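## Task

Move the banana and the orange out of the pan and slip both completely into the bag, between its two layers. At the end every other item, the white ball included, must still be in the pan. The filled part of the bag must rest on the table, with no more than one corner lying on an arm's base. No part of the bag may be inside the pan or stick out more than a finger's width beyond the table edge.

## Robot and tools

ROBOT. Two arms, left_arm and right_arm, each with six joints and a gripper. Joint order, always: waist, shoulder, elbow, wrist pitch, wrist yaw, wrist roll. Stated ranges (rad): waist -2.618 to 3.054, shoulder 0.000 to 3.142, elbow 0.000 to 3.142, wrist pitch -1.571 to 1.571, wrist yaw -1.571 to 1.571, wrist roll -2.094 to 2.094. True ends may differ from these by up to 0.059 rad either way.

FRAMES. Scene frame: origin at table-top height midway between the nominal bases, +z up, +x out over the table, left_arm on the +y side (not the image left). Calibrated bases in the scene frame: left_arm at (-0.019, +0.343, +0.033) m, quat_wxyz (+1.000, 0, 0, -0.008); right_arm at (-0.046, -0.254, +0.023) m, quat_wxyz (+1.000, 0, 0, +0.016); both have up = +z. Each arm's end_effector_position (m) and end_effector_quat_wxyz, and its wrist camera pose, are in that arm's base frame; fixed cameras and the table use the scene frame. Printed hand poses can be a few cm off, worse at long reach. The gripper's fingers point along its +z and open/close along its y; the reported point sits between the pads, roughly 1 cm short of the tips.

ROW FORMAT. Every motion command is a row of 14 numbers, each in [-1, 1]: left_arm's 6 joint values then its opening, then right_arm's 6 joint values then its opening. Always give all 14, even when one arm is idle. The joint values are offsets, not poses: they are added to the Joint targets shown at the start of the action (or the move), scaled so 1.0 = 2.224 rad for waist, shoulder and elbow and 8.485 rad for the three wrist joints. The opening is absolute: +1 fully open, -1 closed; values in between send the fingers to that grip_measured reading. To leave an arm or gripper unchanged, send 0 for its joints and repeat its current opening (0 is a real opening command).

execute_actions: arguments actions (a list of actions; each action is a list of up to 15 rows, one per 1/30 s step; a short list repeats its last row to fill 15 steps) and optional cameras (list of names; omitted/null/["all"] gives all, [] none). Offsets in every row of an action count from the targets at that action's start, not from the previous row; a new action starts again from the updated targets, so the same offset repeated keeps moving. An action pushing any joint more than 0.059 rad beyond its range is refused for both arms; a malformed action, or a bad first action, rejects the whole call. An empty actions list just reports state and images.

move: argument target, one 14-number row or a list of up to 15 rows, all offsets from the same current Joint targets. Joints travel together along paths (grippers curve), lasting 0.5 to 10 s; no obstacle avoidance. speed: rad/s of the joint with farthest to go, 0.01 to 12.57, default 0.5, one value or one per target. blend: rad of corner rounding per target, default 0. opening_speed: rate of the opening change per second, at least 0.2; use a low value when closing on fragile or soft things. blocking=false returns after about 0.5 s while motion continues. The result adds a move: line (done, off_target, moving, held, fault) and limits=held if steps were withheld. done/off_target say nothing about contact.

wait: seconds, 0 to 10; arms hold their commands, a running move continues. stop: brakes a running move. zoom_image: camera (cam_head_left, cam_head_right, cam_high, cam_low, cam_left_wrist, cam_right_wrist) and region [x0, y0, x1, y1] in pixels from the top-left, at most 504 by 504, of that camera's latest image. finished_scene: scene = the current scene's number; it ends the scene for good, so call it only once the goal holds with the robot idle.

RESULTS. Joint positions and Joint velocities: per arm, six joints (rad, rad/s) then finger-pad gap (m; 0.094 fully open). Joint targets: the base for the next offsets. grip_measured: measured opening on the command scale, up to ~2.7 mm wide when empty, narrower than a squeezed part. "within noise" means the arm is still. "joint sent to its limit" means a joint was clipped at its end. "joint command not followed" means the clearance check altered some steps. Joint torques: drive output per joint including arm weight; joints 1 to 3 wrap at ±28 N m. Cameras are 896x504 each.

MOTION LIMITS. Targets stay within 0.339 rad (big joints) or 2.2 rad (wrist) of measured angles, and targets placing the gripper over 200 mm from where it is get scaled back, so large moves need several actions. Friction and load can leave joints short; tiny turns may not happen. If an arm is stuck pushing, command its targets back past its measured positions.

AVOID. Dropping items, releasing moving items, fast impacts, hard pushes, and any contact or squeeze between the two arms (never close one gripper on the other's fingers). Nothing may fall or be left off the table. Keep arms from staying stretched or straining against obstacles: motors heat, MOTOR HOT appears at 75 °C, at 90 °C that arm folds and idles, at 100 °C it goes limp. Loose objects may occasionally be nudged by outside pushes.

Each tool is called in YAML: its name, and indented under it one key for each argument.

## Session

execute_actions:
  actions: []

zoom_image:
  camera: "cam_head_left"
  region: [150, 170, 650, 450]

Scene clock: 0.00 s.
left_arm: end_effector_position=(+0.3944, +0.0308, +0.0949) grip_measured=+1.000 end_effector_quat_wxyz=(+0.587, -0.050, +0.806, +0.059) | right_arm: end_effector_position=(+0.3969, +0.0123, +0.0815) grip_measured=+1.000 end_effector_quat_wxyz=(+0.550, -0.013, +0.835, -0.014)
Joint positions: left_arm=[0.018 1.567 0.361 0.893 -0.137 -0.006 0.094] | right_arm=[0.058 1.557 0.408 0.741 0.063 -0.014 0.094]
Joint velocities: within noise
Joint torques (N m): no reading
Heat: left arm: 25 °C; right arm: 28 °C.
Joint targets: left_arm=[0.018 1.563 0.365 0.889 -0.137 -0.006] | right_arm=[0.058 1.547 0.419 0.755 0.063 -0.014]
Tool commands: left_gripper/opening=+1.0 right_gripper/opening=+1.0

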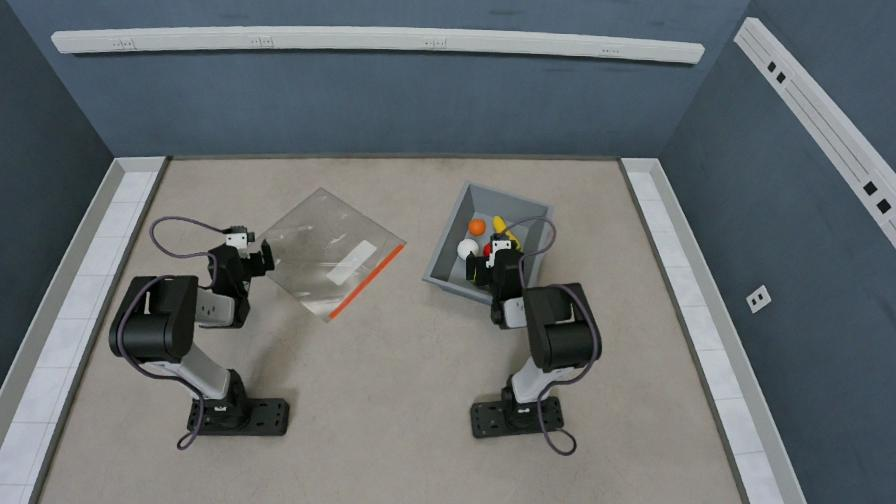

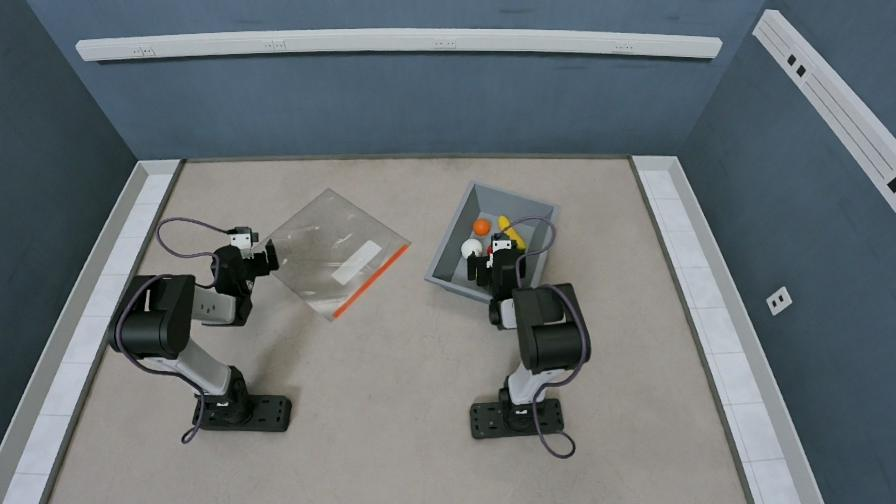

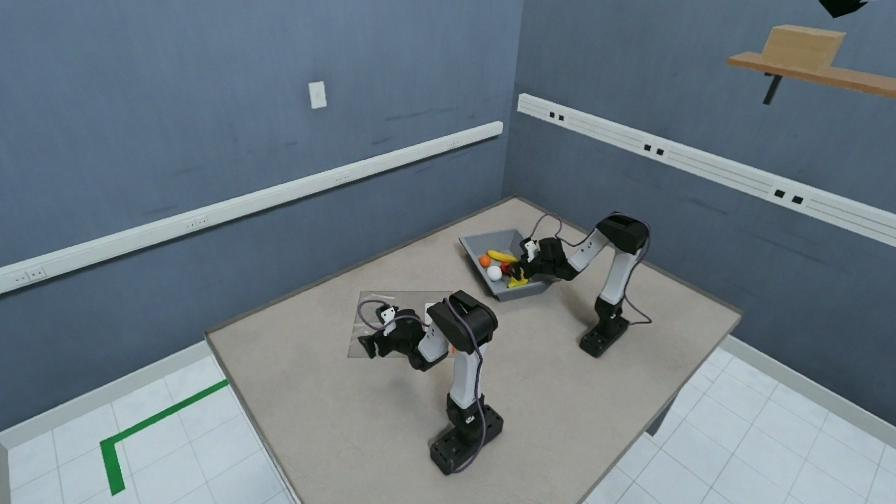

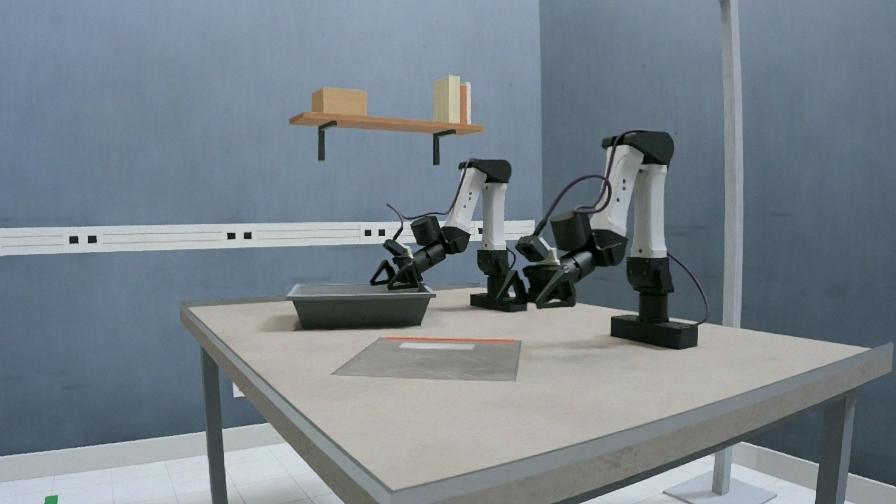

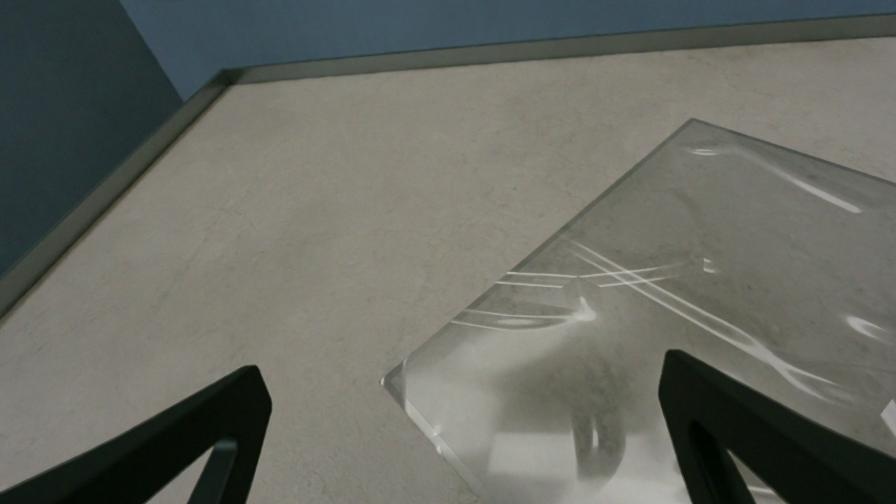

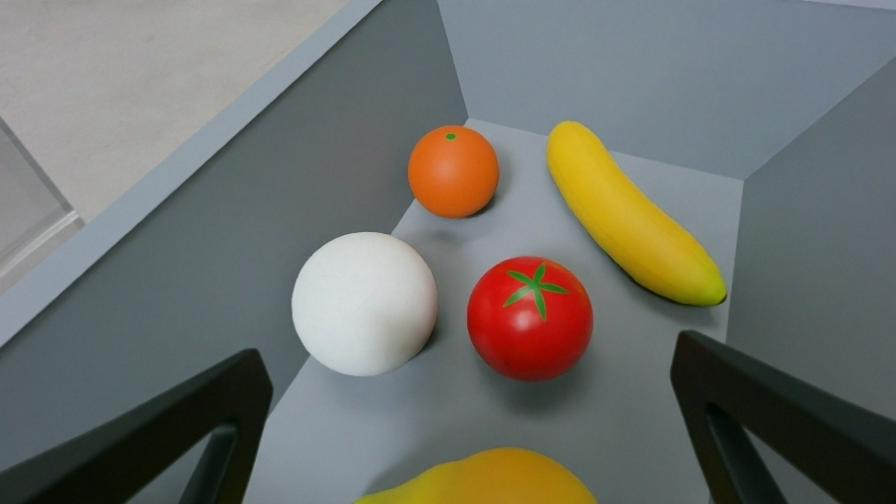

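Scaled by 1.008 from the camera's 896x504 image, which has a finer 1280x720 frame.

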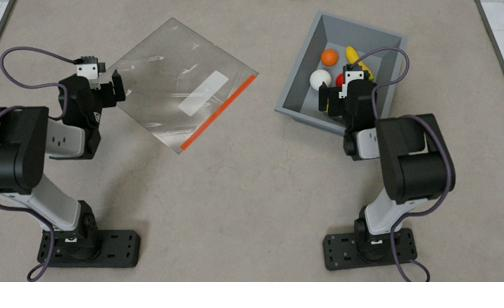

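move:
  target: [-0.2653,-0.1888,0.4371,-0.2455,0.0161,0.0007,0.28,-0.0036,-0.1817,0.4128,-0.2297,-0.0074,0.0017,0.4]
  speed: 0.8
  cameras: ["cam_left_wrist","cam_right_wrist","cam_head_left"]

Scene clock: 6.13 s.
left_arm: end_effector_position=(+0.2326, -0.1446, +0.2472) grip_measured=+0.281 end_effector_quat_wxyz=(+0.268, +0.263, +0.924, -0.071) | right_arm: end_effector_position=(+0.2705, +0.0141, +0.2413) grip_measured=+0.401 end_effector_quat_wxyz=(+0.264, -0.030, +0.964, +0.002)
Joint positions: left_arm=[-0.566 1.148 1.32 -1.18 -0.016 -0.006 0.06] | right_arm=[0.058 1.154 1.313 -1.195 0.01 -0.008 0.066]
Joint velocities: within noise
Joint torques (N m): left_arm=[-0.21 -3.12 9.31 1.45 0.15 0] | right_arm=[-0.73 -3.73 8.8 1.31 -0.11 0.12]
Heat: left arm: 27 °C; right arm: 29 °C.
Joint targets: left_arm=[-0.572 1.143 1.338 -1.194 0.000 0.000] | right_arm=[0.050 1.143 1.337 -1.194 0.000 0.000]
move: done
Images, in order (width x height): cam_head_left 896x504, cam_left_wrist 896x504, cam_right_wrist 896x504.

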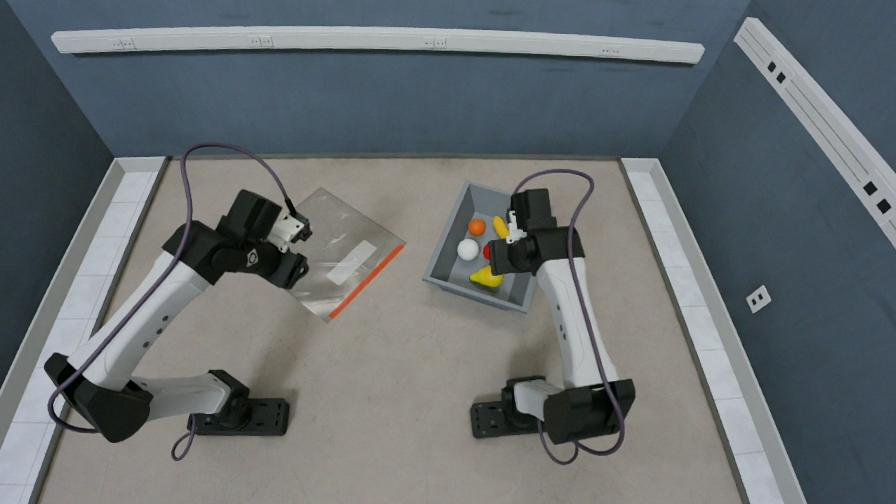

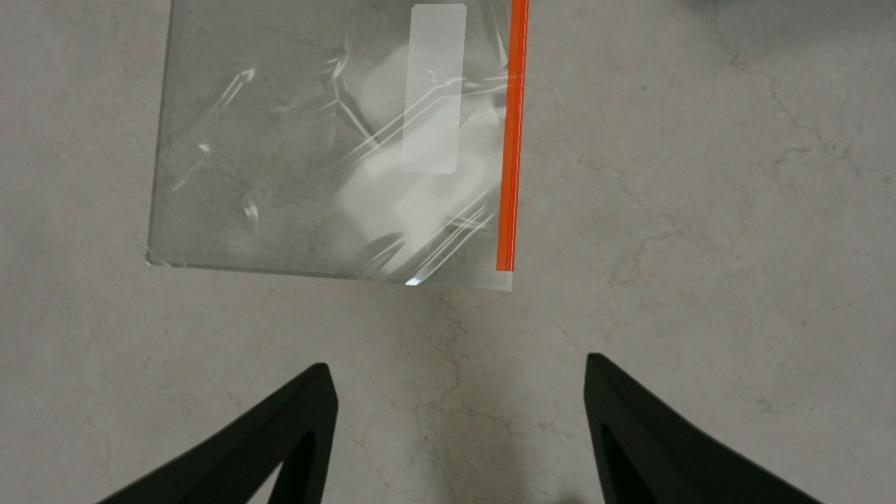

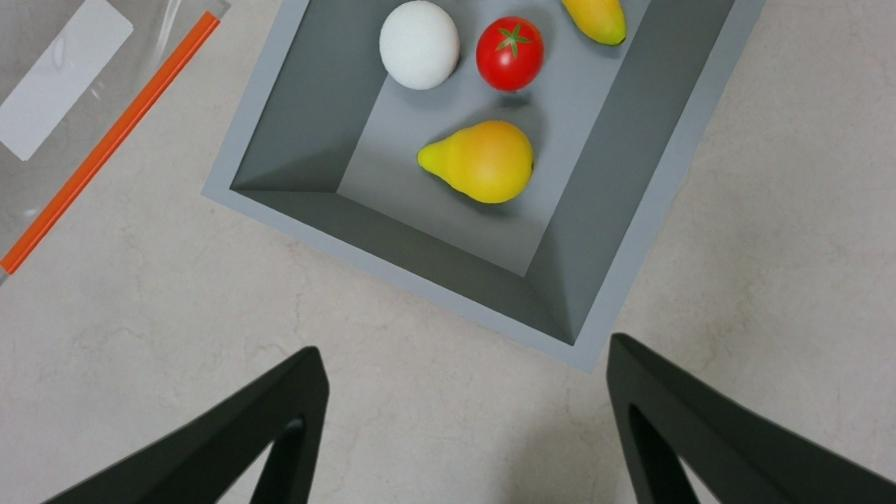

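move:
  target: [-0.0063,0.3155,0.0082,0.0215,0,0,0.28,0,0,0,0,0,0,0.4]
  speed: 0.6
  cameras: ["cam_left_wrist"]

Scene clock: 8.53 s.
left_arm: end_effector_position=(+0.2898, -0.1862, +0.0566) grip_measured=+0.281 end_effector_quat_wxyz=(+0.023, +0.282, +0.959, +0.001) | right_arm: end_effector_position=(+0.2703, +0.0141, +0.2412) grip_measured=+0.401 end_effector_quat_wxyz=(+0.264, -0.030, +0.964, +0.002)
Joint positions: left_arm=[-0.579 1.84 1.336 -1.023 -0.016 -0.006 0.06] | right_arm=[0.058 1.154 1.313 -1.195 0.009 -0.007 0.066]
Joint velocities: within noise
Joint torques (N m): left_arm=[-0.31 -8.06 8.91 0.62 0.15 0.01] | right_arm=[-0.76 -3.74 8.83 1.26 -0.11 0.12]
Heat: left arm: 27 °C; right arm: 29 °C.
Joint targets: left_arm=[-0.586 1.845 1.356 -1.012 0.000 0.000] | right_arm=[0.050 1.143 1.337 -1.194 0.000 0.000]
move: done
Images, in order (width x height): cam_left_wrist 896x504.

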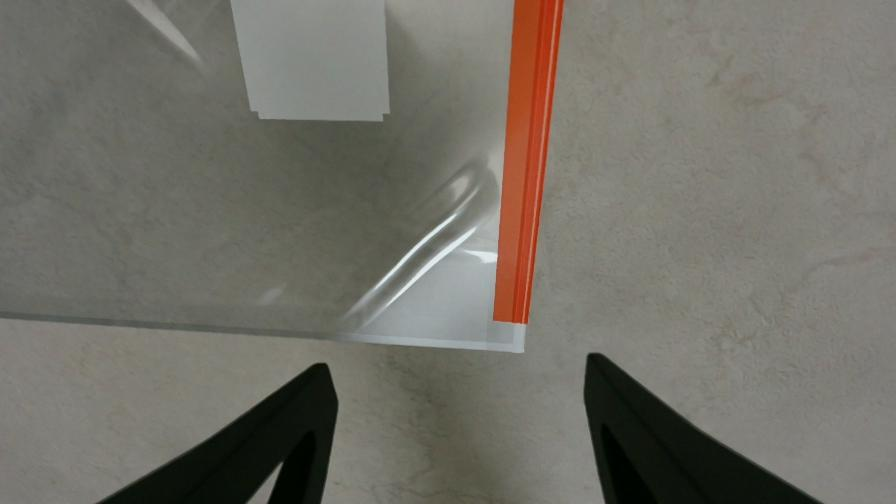

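move:
  target: [0.0162,0.0712,-0.0148,0.0227,0,0,0.28,0,0,0,0,0,0,0.4]
  speed: 0.25
  cameras: ["cam_left_wrist"]

Scene clock: 10.87 s.
left_arm: end_effector_position=(+0.3231, -0.1976, +0.0079) grip_measured=+0.281 end_effector_quat_wxyz=(+0.043, +0.271, +0.962, -0.004) | right_arm: end_effector_position=(+0.2703, +0.0141, +0.2412) grip_measured=+0.401 end_effector_quat_wxyz=(+0.264, -0.030, +0.964, +0.002)
Joint positions: left_arm=[-0.556 1.989 1.333 -0.83 -0.016 -0.006 0.06] | right_arm=[0.058 1.154 1.313 -1.195 0.009 -0.007 0.066]
Joint velocities: within noise
Joint torques (N m): left_arm=[0.68 -8.39 5.75 0.73 0.14 0.01] | right_arm=[-0.73 -3.73 8.85 1.26 -0.11 0.12]
Heat: left arm: 27 °C; right arm: 29 °C.
Joint targets: left_arm=[-0.550 2.003 1.323 -0.819 0.000 0.000] | right_arm=[0.050 1.143 1.337 -1.194 0.000 0.000]
move: done
Images, in order (width x height): cam_left_wrist 896x504.

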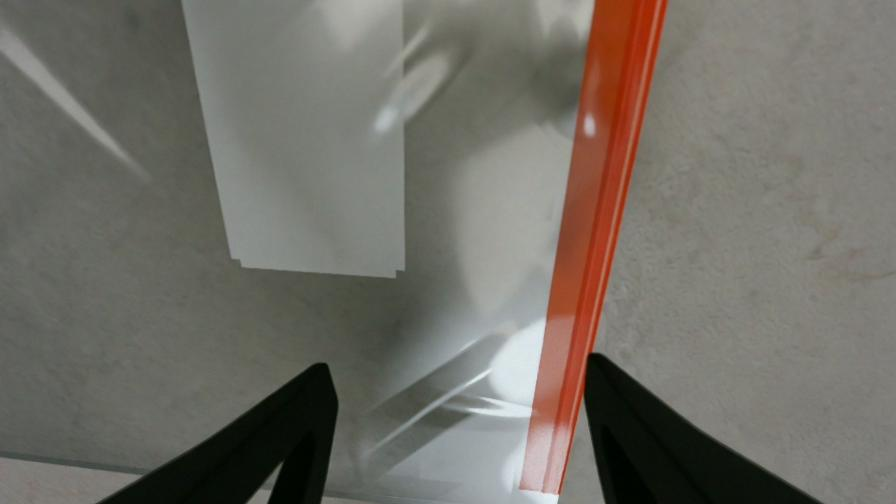

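move:
  target: [0,0.0097,-0.0336,0.0112,0,0,0.28,0,0,0,0,0,0,0.4]
  speed: 0.12
  cameras: ["cam_left_wrist"]

Scene clock: 12.50 s.
left_arm: end_effector_position=(+0.3173, -0.1940, -0.0151) grip_measured=+0.281 end_effector_quat_wxyz=(+0.041, +0.271, +0.962, -0.004) | right_arm: end_effector_position=(+0.2703, +0.0141, +0.2412) grip_measured=+0.401 end_effector_quat_wxyz=(+0.264, -0.030, +0.964, +0.002)
Joint positions: left_arm=[-0.556 2.007 1.258 -0.74 -0.015 -0.006 0.06] | right_arm=[0.058 1.154 1.313 -1.195 0.009 -0.007 0.066]
Joint velocities: within noise
Joint torques (N m): left_arm=[0.69 -8.08 5.44 0.8 0.14 -0.01] | right_arm=[-0.75 -3.73 8.84 1.26 -0.11 0.12]
Heat: left arm: 27 °C; right arm: 29 °C.
Joint targets: left_arm=[-0.550 2.025 1.248 -0.724 0.000 0.000] | right_arm=[0.050 1.143 1.337 -1.194 0.000 0.000]
move: done
Images, in order (width x height): cam_left_wrist 896x504.

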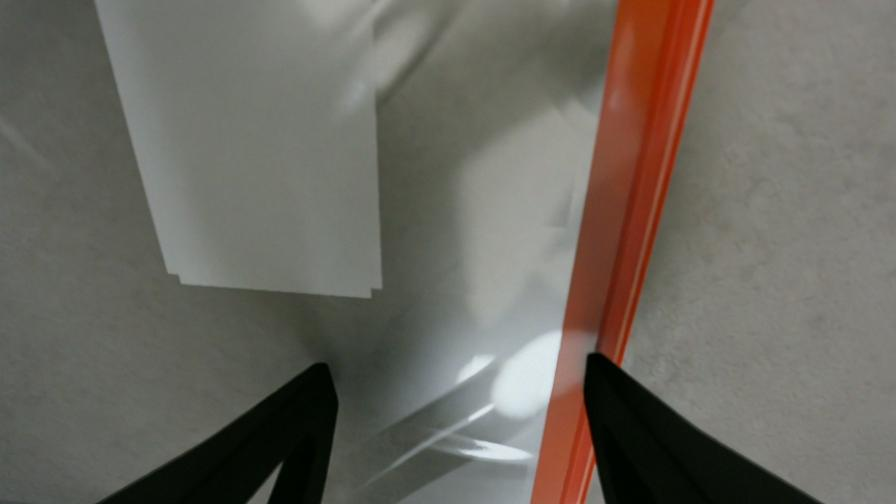

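move:
  target: [0,0.0153,-0.0166,0.0084,0,0,0.28,0,0,0,0,0,0,0.4]
  speed: 0.12
  cameras: ["cam_left_wrist"]

Scene clock: 13.57 s.
left_arm: end_effector_position=(+0.3179, -0.1940, -0.0176) grip_measured=+0.281 end_effector_quat_wxyz=(+0.044, +0.270, +0.962, -0.009) | right_arm: end_effector_position=(+0.2703, +0.0141, +0.2412) grip_measured=+0.401 end_effector_quat_wxyz=(+0.264, -0.030, +0.964, +0.002)
Joint positions: left_arm=[-0.551 2.007 1.246 -0.72 -0.007 -0.004 0.06] | right_arm=[0.058 1.154 1.313 -1.195 0.009 -0.007 0.066]
Joint velocities: within noise
Joint torques (N m): left_arm=[0.32 -5.42 3.03 1.37 0.08 -0.02] | right_arm=[-0.73 -3.75 8.81 1.26 -0.11 0.12]
Heat: left arm: 27 °C; right arm: 29 °C.
Joint targets: left_arm=[-0.550 2.059 1.211 -0.653 0.000 -0.001] | right_arm=[0.050 1.143 1.337 -1.194 0.000 0.000]
move: off_target (left_arm); left_arm: the wrist pitch is farthest, 0.067 rad from its target
Images, in order (width x height): cam_left_wrist 896x504.

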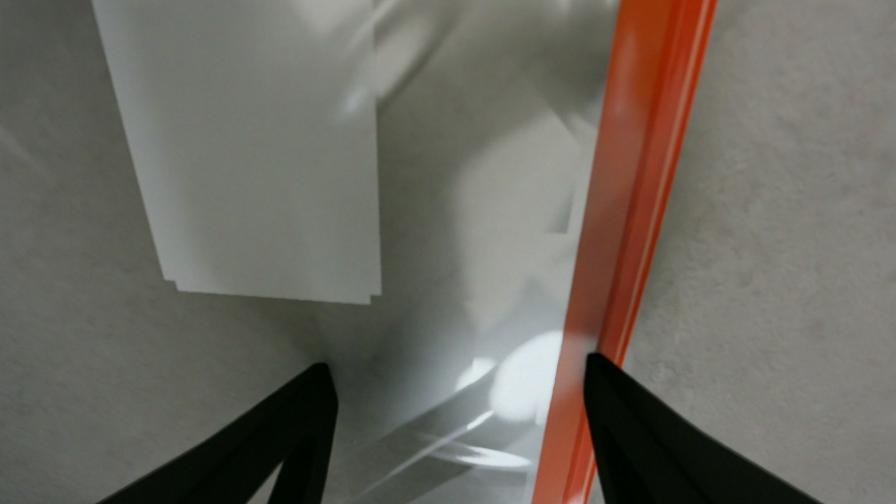

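move:
  target: [0,0,0,0,0,0,-1,0,0,0,0,0,0,0.4]
  opening_speed: 0.6
  cameras: ["cam_left_wrist"]

Scene clock: 16.13 s.
left_arm: end_effector_position=(+0.3243, -0.2013, -0.0172) grip_measured=-0.981 end_effector_quat_wxyz=(+0.061, +0.270, +0.961, -0.023) | right_arm: end_effector_position=(+0.2703, +0.0141, +0.2412) grip_measured=+0.401 end_effector_quat_wxyz=(+0.264, -0.030, +0.964, +0.002)
Joint positions: left_arm=[-0.551 2.007 1.243 -0.678 0.011 -0.004 0.001] | right_arm=[0.058 1.154 1.313 -1.195 0.009 -0.007 0.066]
Joint velocities: within noise
Joint torques (N m): left_arm=[0.31 -5.44 3.32 0.98 -0.1 -0.01] | right_arm=[-0.73 -3.74 8.83 1.26 -0.11 0.12]
Heat: left arm: 27 °C; right arm: 29 °C.
Joint targets: left_arm=[-0.550 2.059 1.211 -0.653 -0.001 0.000] | right_arm=[0.050 1.143 1.337 -1.194 0.000 0.000]
move: off_target (left_arm); left_arm: the shoulder is farthest, 0.052 rad from its target
Images, in order (width x height): cam_left_wrist 896x504.

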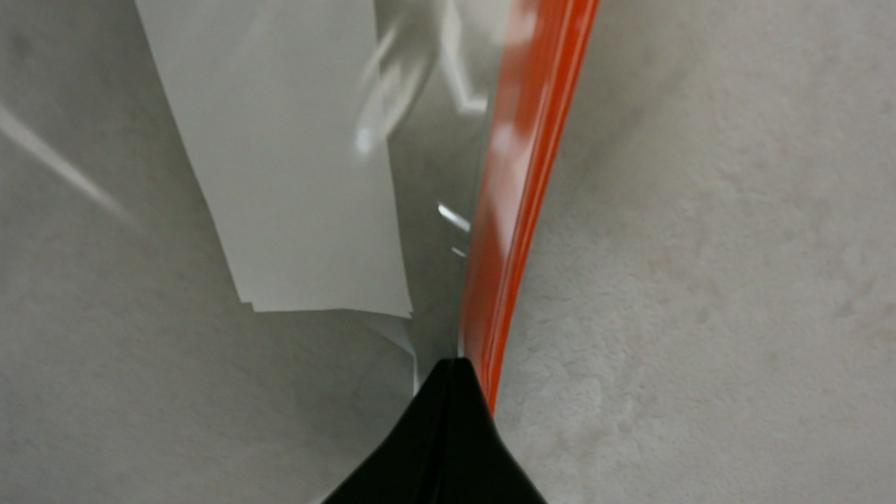

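move:
  target: [0,-0.0443,0.0802,-0.0325,0,0,-1,0,0,0,0,0,0,0.4]
  speed: 0.12
  cameras: ["cam_left_wrist"]

Scene clock: 19.20 s.
left_arm: end_effector_position=(+0.3149, -0.1956, +0.0156) grip_measured=-0.982 end_effector_quat_wxyz=(+0.016, +0.270, +0.963, -0.010) | right_arm: end_effector_position=(+0.2703, +0.0141, +0.2412) grip_measured=+0.401 end_effector_quat_wxyz=(+0.264, -0.030, +0.964, +0.002)
Joint positions: left_arm=[-0.551 1.99 1.371 -0.916 0.011 -0.004 0.001] | right_arm=[0.058 1.154 1.313 -1.195 0.009 -0.007 0.066]
Joint velocities: within noise
Joint torques (N m): left_arm=[0.32 -11.86 8.5 0.32 -0.09 0] | right_arm=[-0.76 -3.73 8.81 1.26 -0.11 0.12]
Heat: left arm: 27 °C; right arm: 30 °C.
Joint targets: left_arm=[-0.550 1.961 1.390 -0.929 -0.001 0.000] | right_arm=[0.050 1.143 1.337 -1.194 0.000 0.000]
move: done
Images, in order (width x height): cam_left_wrist 896x504.

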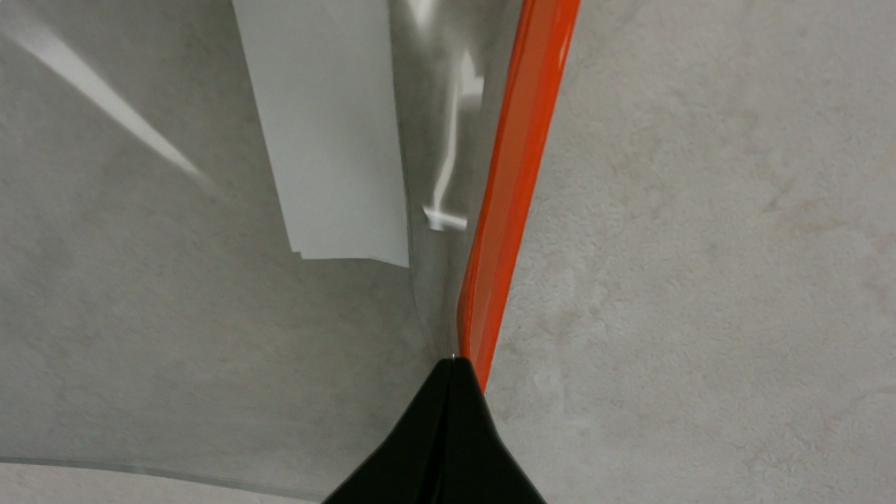

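move:
  target: [0,-0.0241,0.0945,-0.0311,0,0,-1,0,0,0,0,0,0,0.4]
  speed: 0.15
  cameras: ["cam_left_wrist","cam_low","cam_high"]

zoom_image:
  camera: "cam_low"
  region: [330, 260, 590, 406]

zoom_image:
  camera: "cam_high"
  region: [330, 220, 580, 370]

Scene clock: 22.00 s.
left_arm: end_effector_position=(+0.3170, -0.1969, +0.0848) grip_measured=-0.982 end_effector_quat_wxyz=(+0.014, +0.270, +0.963, -0.010) | right_arm: end_effector_position=(+0.2703, +0.0141, +0.2412) grip_measured=+0.401 end_effector_quat_wxyz=(+0.264, -0.030, +0.964, +0.002)
Joint positions: left_arm=[-0.551 1.937 1.58 -1.181 0.011 -0.004 0.001] | right_arm=[0.058 1.154 1.313 -1.195 0.009 -0.007 0.066]
Joint velocities: within noise
Joint torques (N m): left_arm=[0.28 -11.73 9.07 0.32 -0.1 -0.01] | right_arm=[-0.75 -3.75 8.84 1.26 -0.1 0.12]
Heat: left arm: 27 °C; right arm: 30 °C.
Joint targets: left_arm=[-0.550 1.907 1.600 -1.193 -0.001 0.000] | right_arm=[0.050 1.143 1.337 -1.194 0.000 0.000]
move: done
Images, in order (width x height): cam_high 896x504, cam_low 896x504, cam_left_wrist 896x504.

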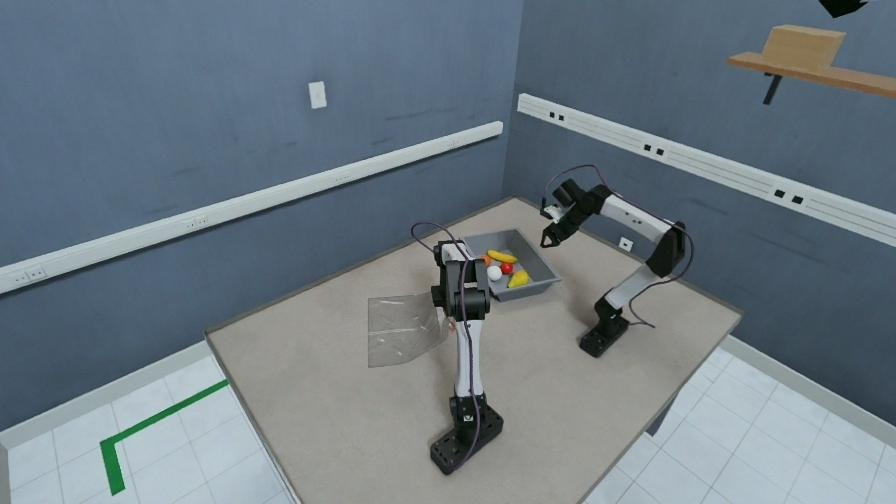

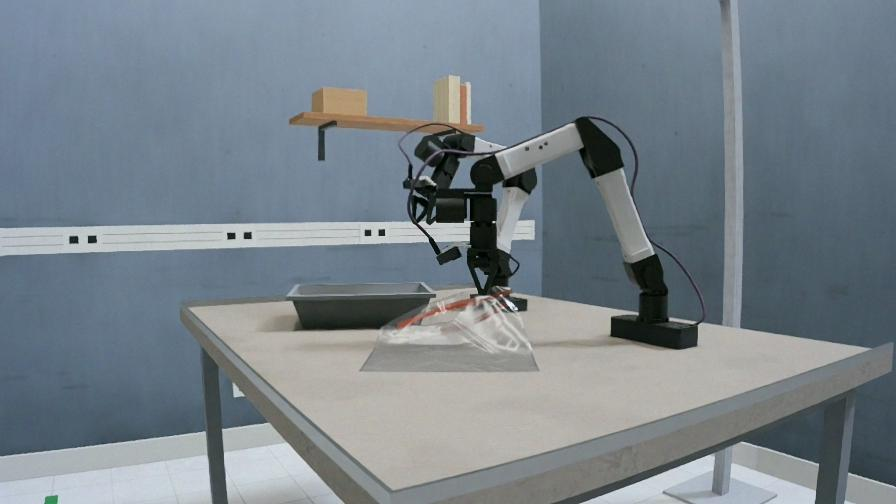

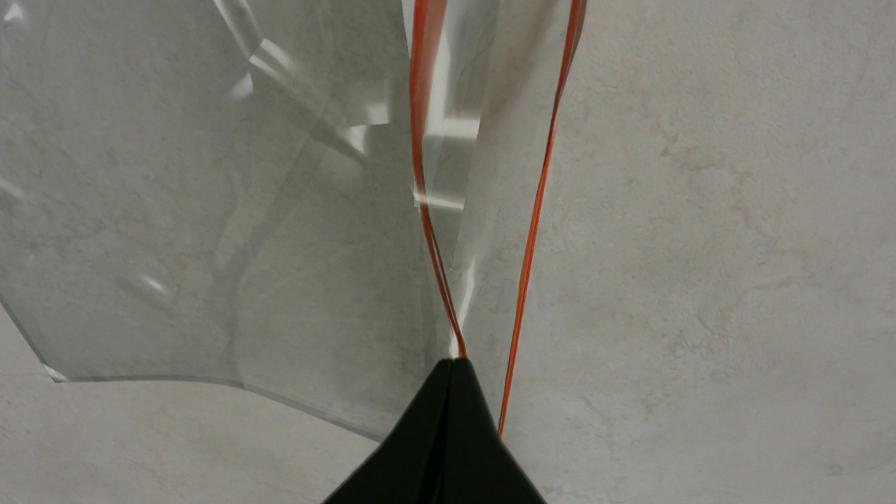

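Scaled by 1.938 from the camera's 896x504 image, which has a finer 1280x720 frame.

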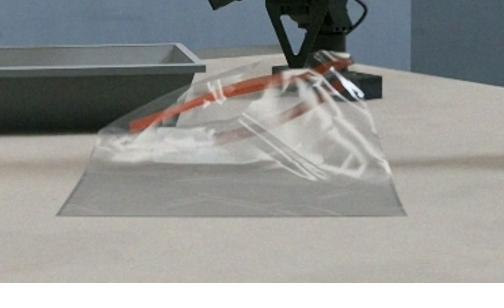

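Scaled by 2.016 from the camera's 896x504 image, which has a finer 1280x720 frame.

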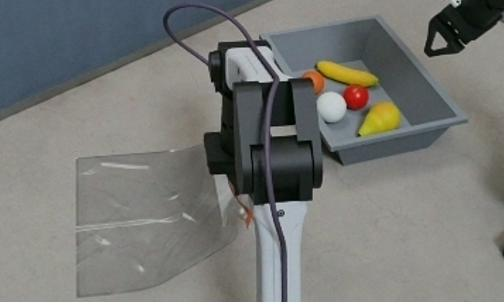

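move:
  target: [0,-0.0007,0.0344,-0.0092,0,0,-1,0.3147,-0.0643,-0.3314,0.0949,0,-0.1851,0.4]
  speed: 0.7
  cameras: ["cam_left_wrist","cam_right_wrist","cam_head_left"]

Scene clock: 26.10 s.
left_arm: end_effector_position=(+0.3176, -0.1972, +0.1037) grip_measured=-0.982 end_effector_quat_wxyz=(+0.013, +0.270, +0.963, -0.009) | right_arm: end_effector_position=(+0.2195, +0.1997, +0.1133) grip_measured=+0.401 end_effector_quat_wxyz=(-0.333, +0.851, -0.379, +0.149)
Joint positions: left_arm=[-0.551 1.937 1.655 -1.259 0.011 -0.004 0.001] | right_arm=[0.743 1.019 0.601 -0.408 0.008 -1.563 0.066]
Joint velocities: within noise
Joint torques (N m): left_arm=[0.29 -11.92 9.21 0.34 -0.1 0] | right_arm=[0.72 -4 7.01 1.67 -0.14 0.05]
Heat: left arm: 29 °C; right arm: 30 °C.
Joint targets: left_arm=[-0.550 1.905 1.677 -1.271 -0.001 0.000] | right_arm=[0.750 1.000 0.599 -0.389 0.000 -1.570]
move: done
Images, in order (width x height): cam_head_left 896x504, cam_left_wrist 896x504, cam_right_wrist 896x504.

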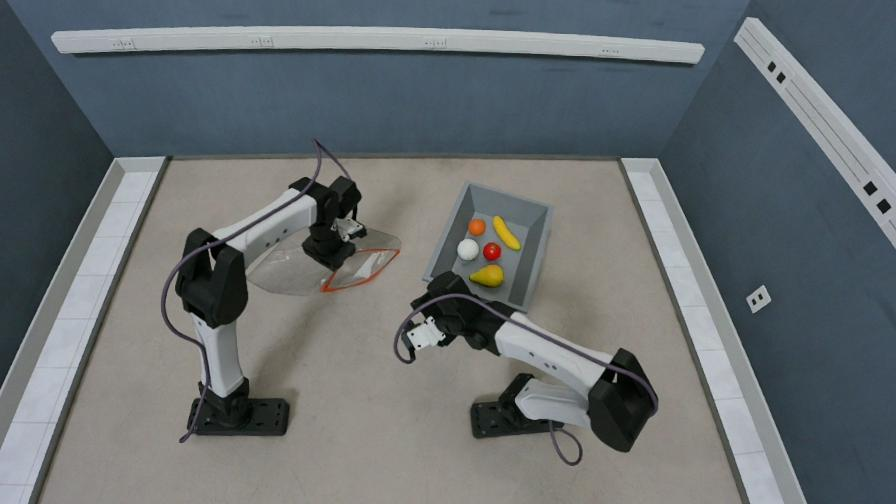

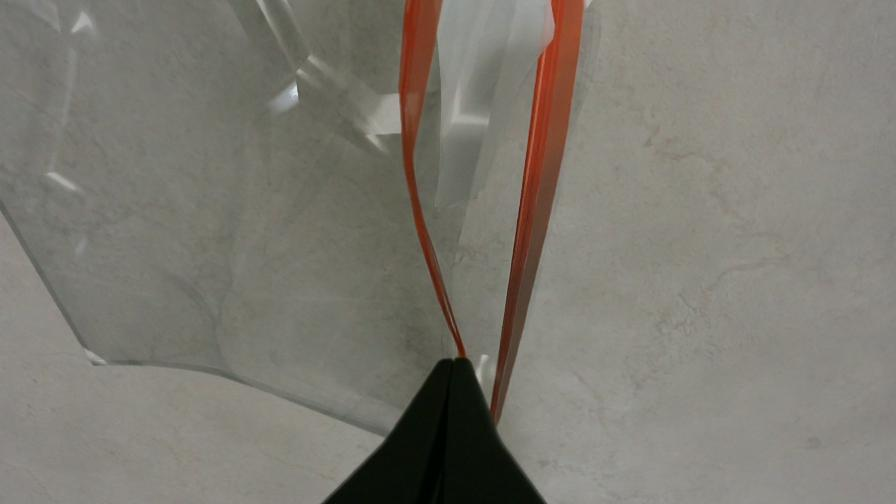

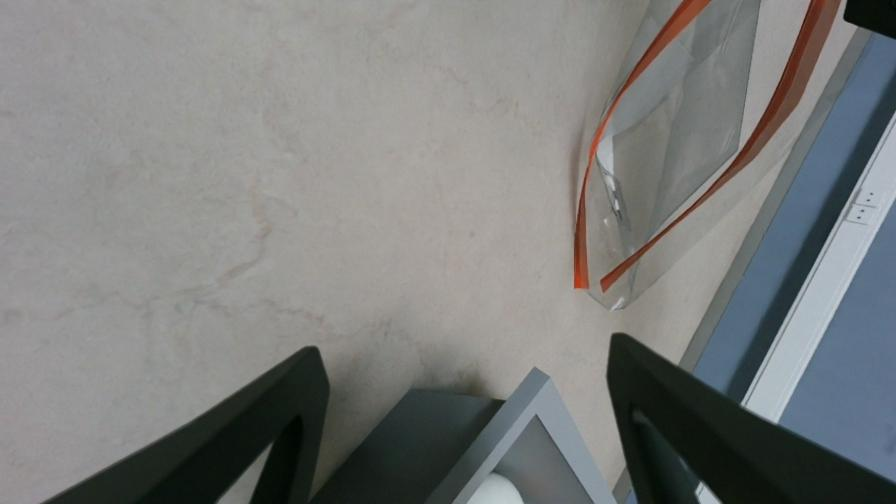

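move:
  target: [0,0,0,0,0,0,-1,-0.0414,0.4364,-0.0628,0.1744,0,0,0.4]
  speed: 0.6
  cameras: ["cam_left_wrist","cam_right_wrist"]

Scene clock: 30.73 s.
left_arm: end_effector_position=(+0.3174, -0.1971, +0.1037) grip_measured=-0.982 end_effector_quat_wxyz=(+0.012, +0.270, +0.963, -0.009) | right_arm: end_effector_position=(+0.3339, +0.2609, +0.0199) grip_measured=+0.401 end_effector_quat_wxyz=(-0.491, +0.751, -0.370, +0.241)
Joint positions: left_arm=[-0.551 1.937 1.655 -1.26 0.011 -0.004 0.001] | right_arm=[0.666 1.957 0.465 1.079 0.007 -1.565 0.066]
Joint velocities: within noise
Joint torques (N m): left_arm=[0.32 -11.93 9.18 0.34 -0.1 0] | right_arm=[-0.77 -5.65 3.21 2.01 -0.12 0.05]
Heat: left arm: 31 °C; right arm: 30 °C.
Joint targets: left_arm=[-0.550 1.905 1.676 -1.271 -0.001 0.000] | right_arm=[0.658 1.971 0.460 1.091 0.000 -1.571]
move: done
Images, in order (width x height): cam_left_wrist 896x504, cam_right_wrist 896x504.

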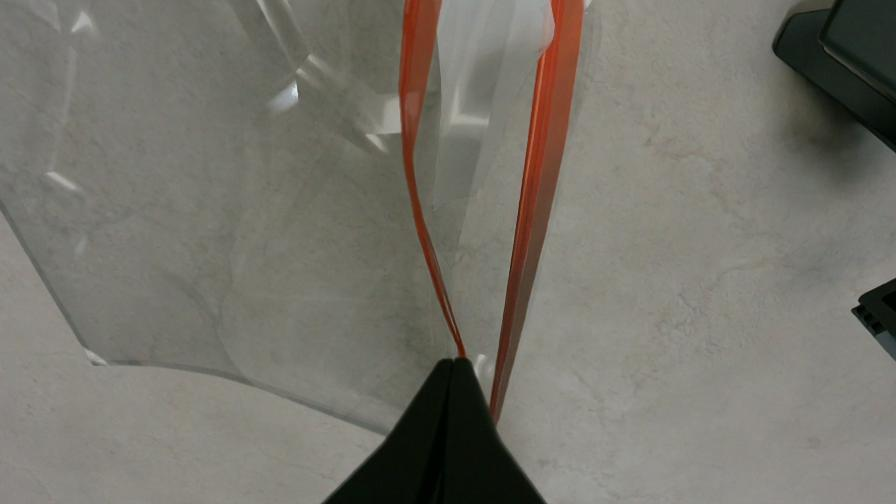

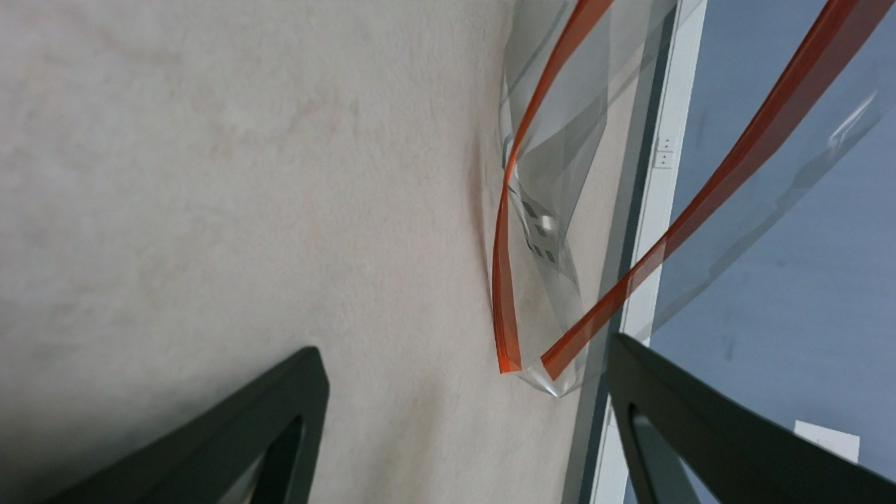

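move:
  target:
    - [0,0,0.0258,-0.0069,0,0,-1,0.0189,-0.4366,0.0629,-0.1744,0,0,0.4]
    - [0,0,0.0258,-0.0069,0,0,-1,-0.2959,-0.095,0.6152,-0.2781,0,0.1851,0.4]
  speed: 0.8
  blend: [0.15,0]
  cameras: ["cam_right_wrist","cam_left_wrist","cam_head_right"]

Scene clock: 48.63 s.
left_arm: end_effector_position=(+0.3174, -0.1971, +0.1182) grip_measured=-0.982 end_effector_quat_wxyz=(+0.012, +0.270, +0.963, -0.009) | right_arm: end_effector_position=(+0.3937, -0.0002, +0.2156) grip_measured=+0.401 end_effector_quat_wxyz=(+0.177, -0.005, +0.984, -0.003)
Joint positions: left_arm=[-0.551 1.937 1.712 -1.318 0.011 -0.004 0.001] | right_arm=[0.002 1.748 1.8 -1.267 0.006 -0.008 0.066]
Joint velocities: within noise
Joint torques (N m): left_arm=[0.28 -11.96 9.17 0.34 -0.09 -0.01] | right_arm=[-0.18 -6.91 9.13 0.95 -0.08 0.14]
Heat: left arm: 36 °C; right arm: 31 °C.
Joint targets: left_arm=[-0.550 1.905 1.734 -1.329 -0.001 0.000] | right_arm=[0.000 1.759 1.828 -1.269 0.000 0.000]
move: done
Images, in order (width x height): cam_head_right 896x504, cam_left_wrist 896x504, cam_right_wrist 896x504.

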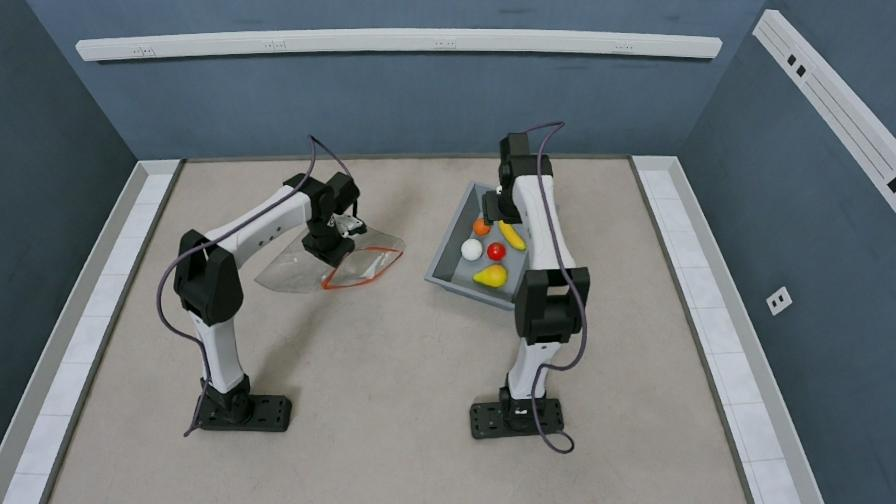

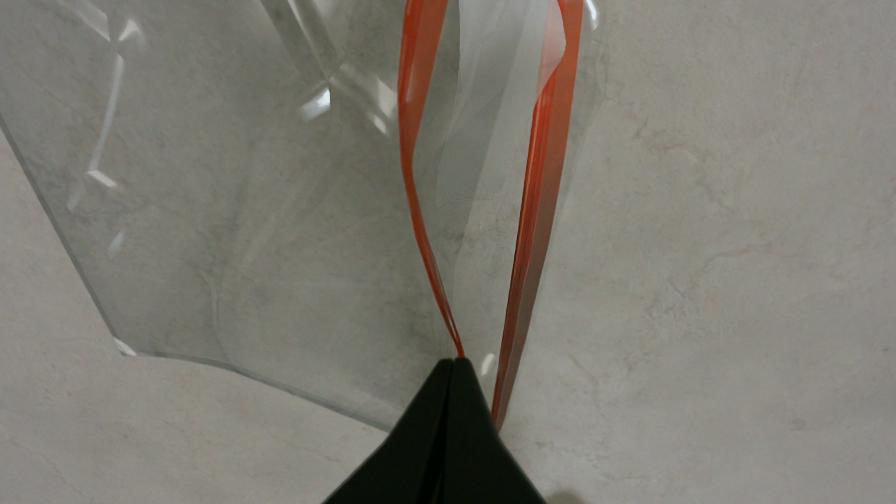

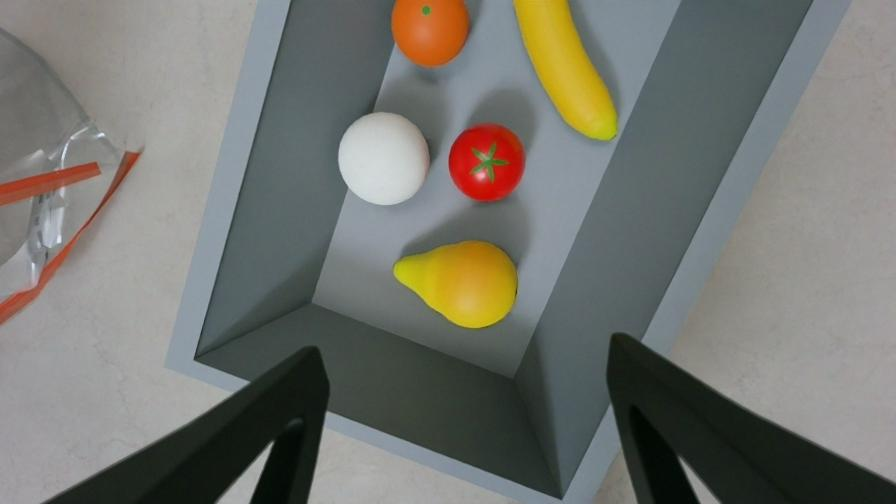

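move:
  target: [0,0,0,0,0,0,-1, 0,0.1536,0.1755,-0.0057,0,0,0.4]
  speed: 0.8
  cameras: ["cam_right_wrist","cam_head_left","cam_high"]

Scene clock: 51.47 s.
left_arm: end_effector_position=(+0.3174, -0.1971, +0.1182) grip_measured=-0.982 end_effector_quat_wxyz=(+0.012, +0.270, +0.963, -0.009) | right_arm: end_effector_position=(+0.4750, -0.0001, +0.1949) grip_measured=+0.401 end_effector_quat_wxyz=(+0.175, -0.004, +0.984, -0.003)
Joint positions: left_arm=[-0.551 1.937 1.712 -1.318 0.011 -0.004 0.001] | right_arm=[0.002 2.094 2.192 -1.315 0.006 -0.007 0.066]
Joint velocities: within noise
Joint torques (N m): left_arm=[0.29 -11.95 9.21 0.34 -0.09 -0.01] | right_arm=[-0.18 -10.1 8.94 0.9 -0.08 0.12]
Heat: left arm: 37 °C; right arm: 32 °C.
Joint targets: left_arm=[-0.550 1.905 1.734 -1.329 -0.001 0.000] | right_arm=[0.000 2.101 2.219 -1.317 0.000 0.000]
move: done
Images, in order (width x height): cam_head_left 896x504, cam_high 896x504, cam_right_wrist 896x504.

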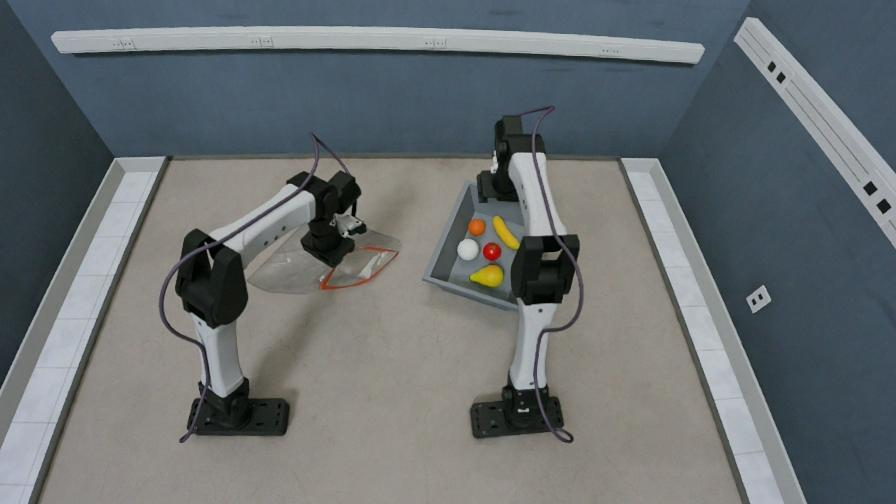

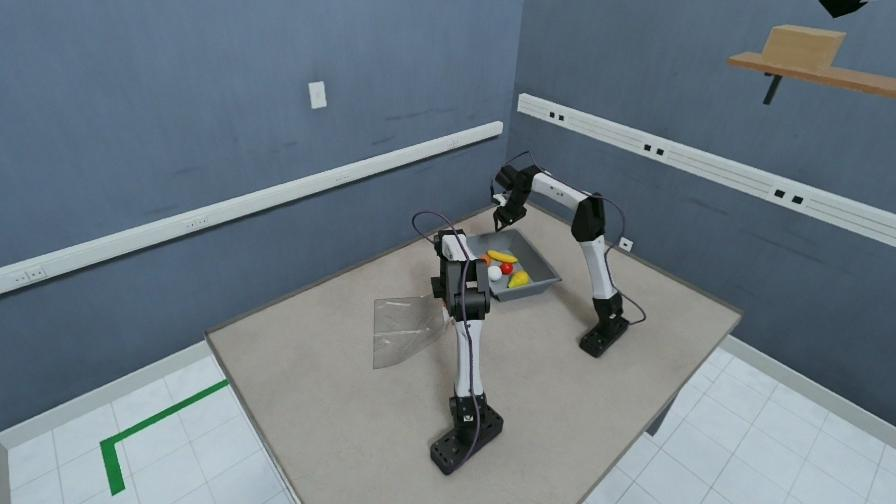

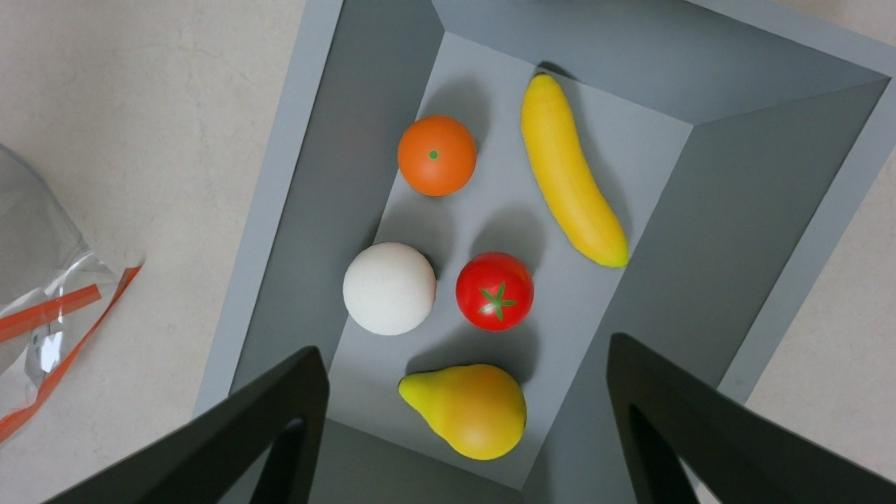

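move:
  target: [0,0,0,0,0,0,-1, -0.0405,0.0412,-0.1178,0.0415,0,-0.0507,0.4]
  speed: 0.6
  cameras: ["cam_right_wrist"]

Scene clock: 54.40 s.
left_arm: end_effector_position=(+0.3174, -0.1971, +0.1182) grip_measured=-0.982 end_effector_quat_wxyz=(+0.012, +0.270, +0.963, -0.009) | right_arm: end_effector_position=(+0.5093, -0.0449, +0.1021) grip_measured=+0.401 end_effector_quat_wxyz=(+0.173, -0.164, +0.970, -0.048)
Joint positions: left_arm=[-0.551 1.937 1.712 -1.318 0.011 -0.004 0.001] | right_arm=[-0.086 2.185 1.957 -0.981 0.005 -0.422 0.066]
Joint velocities: within noise
Joint torques (N m): left_arm=[0.32 -11.93 9.2 0.34 -0.1 -0.01] | right_arm=[-0.4 -11.07 6.74 1.09 -0.09 0]
Heat: left arm: 37 °C; right arm: 32 °C.
Joint targets: left_arm=[-0.550 1.905 1.734 -1.329 -0.001 0.000] | right_arm=[-0.091 2.193 1.957 -0.965 0.000 -0.430]
move: done
Images, in order (width x height): cam_right_wrist 896x504.

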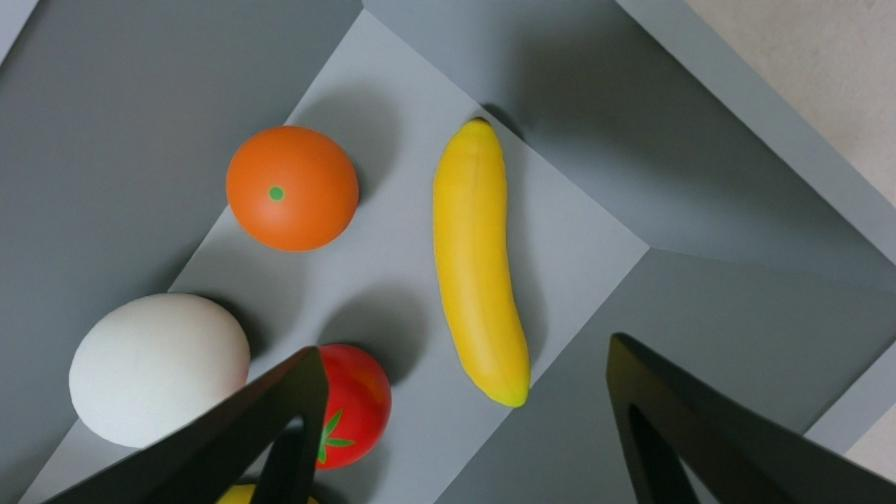

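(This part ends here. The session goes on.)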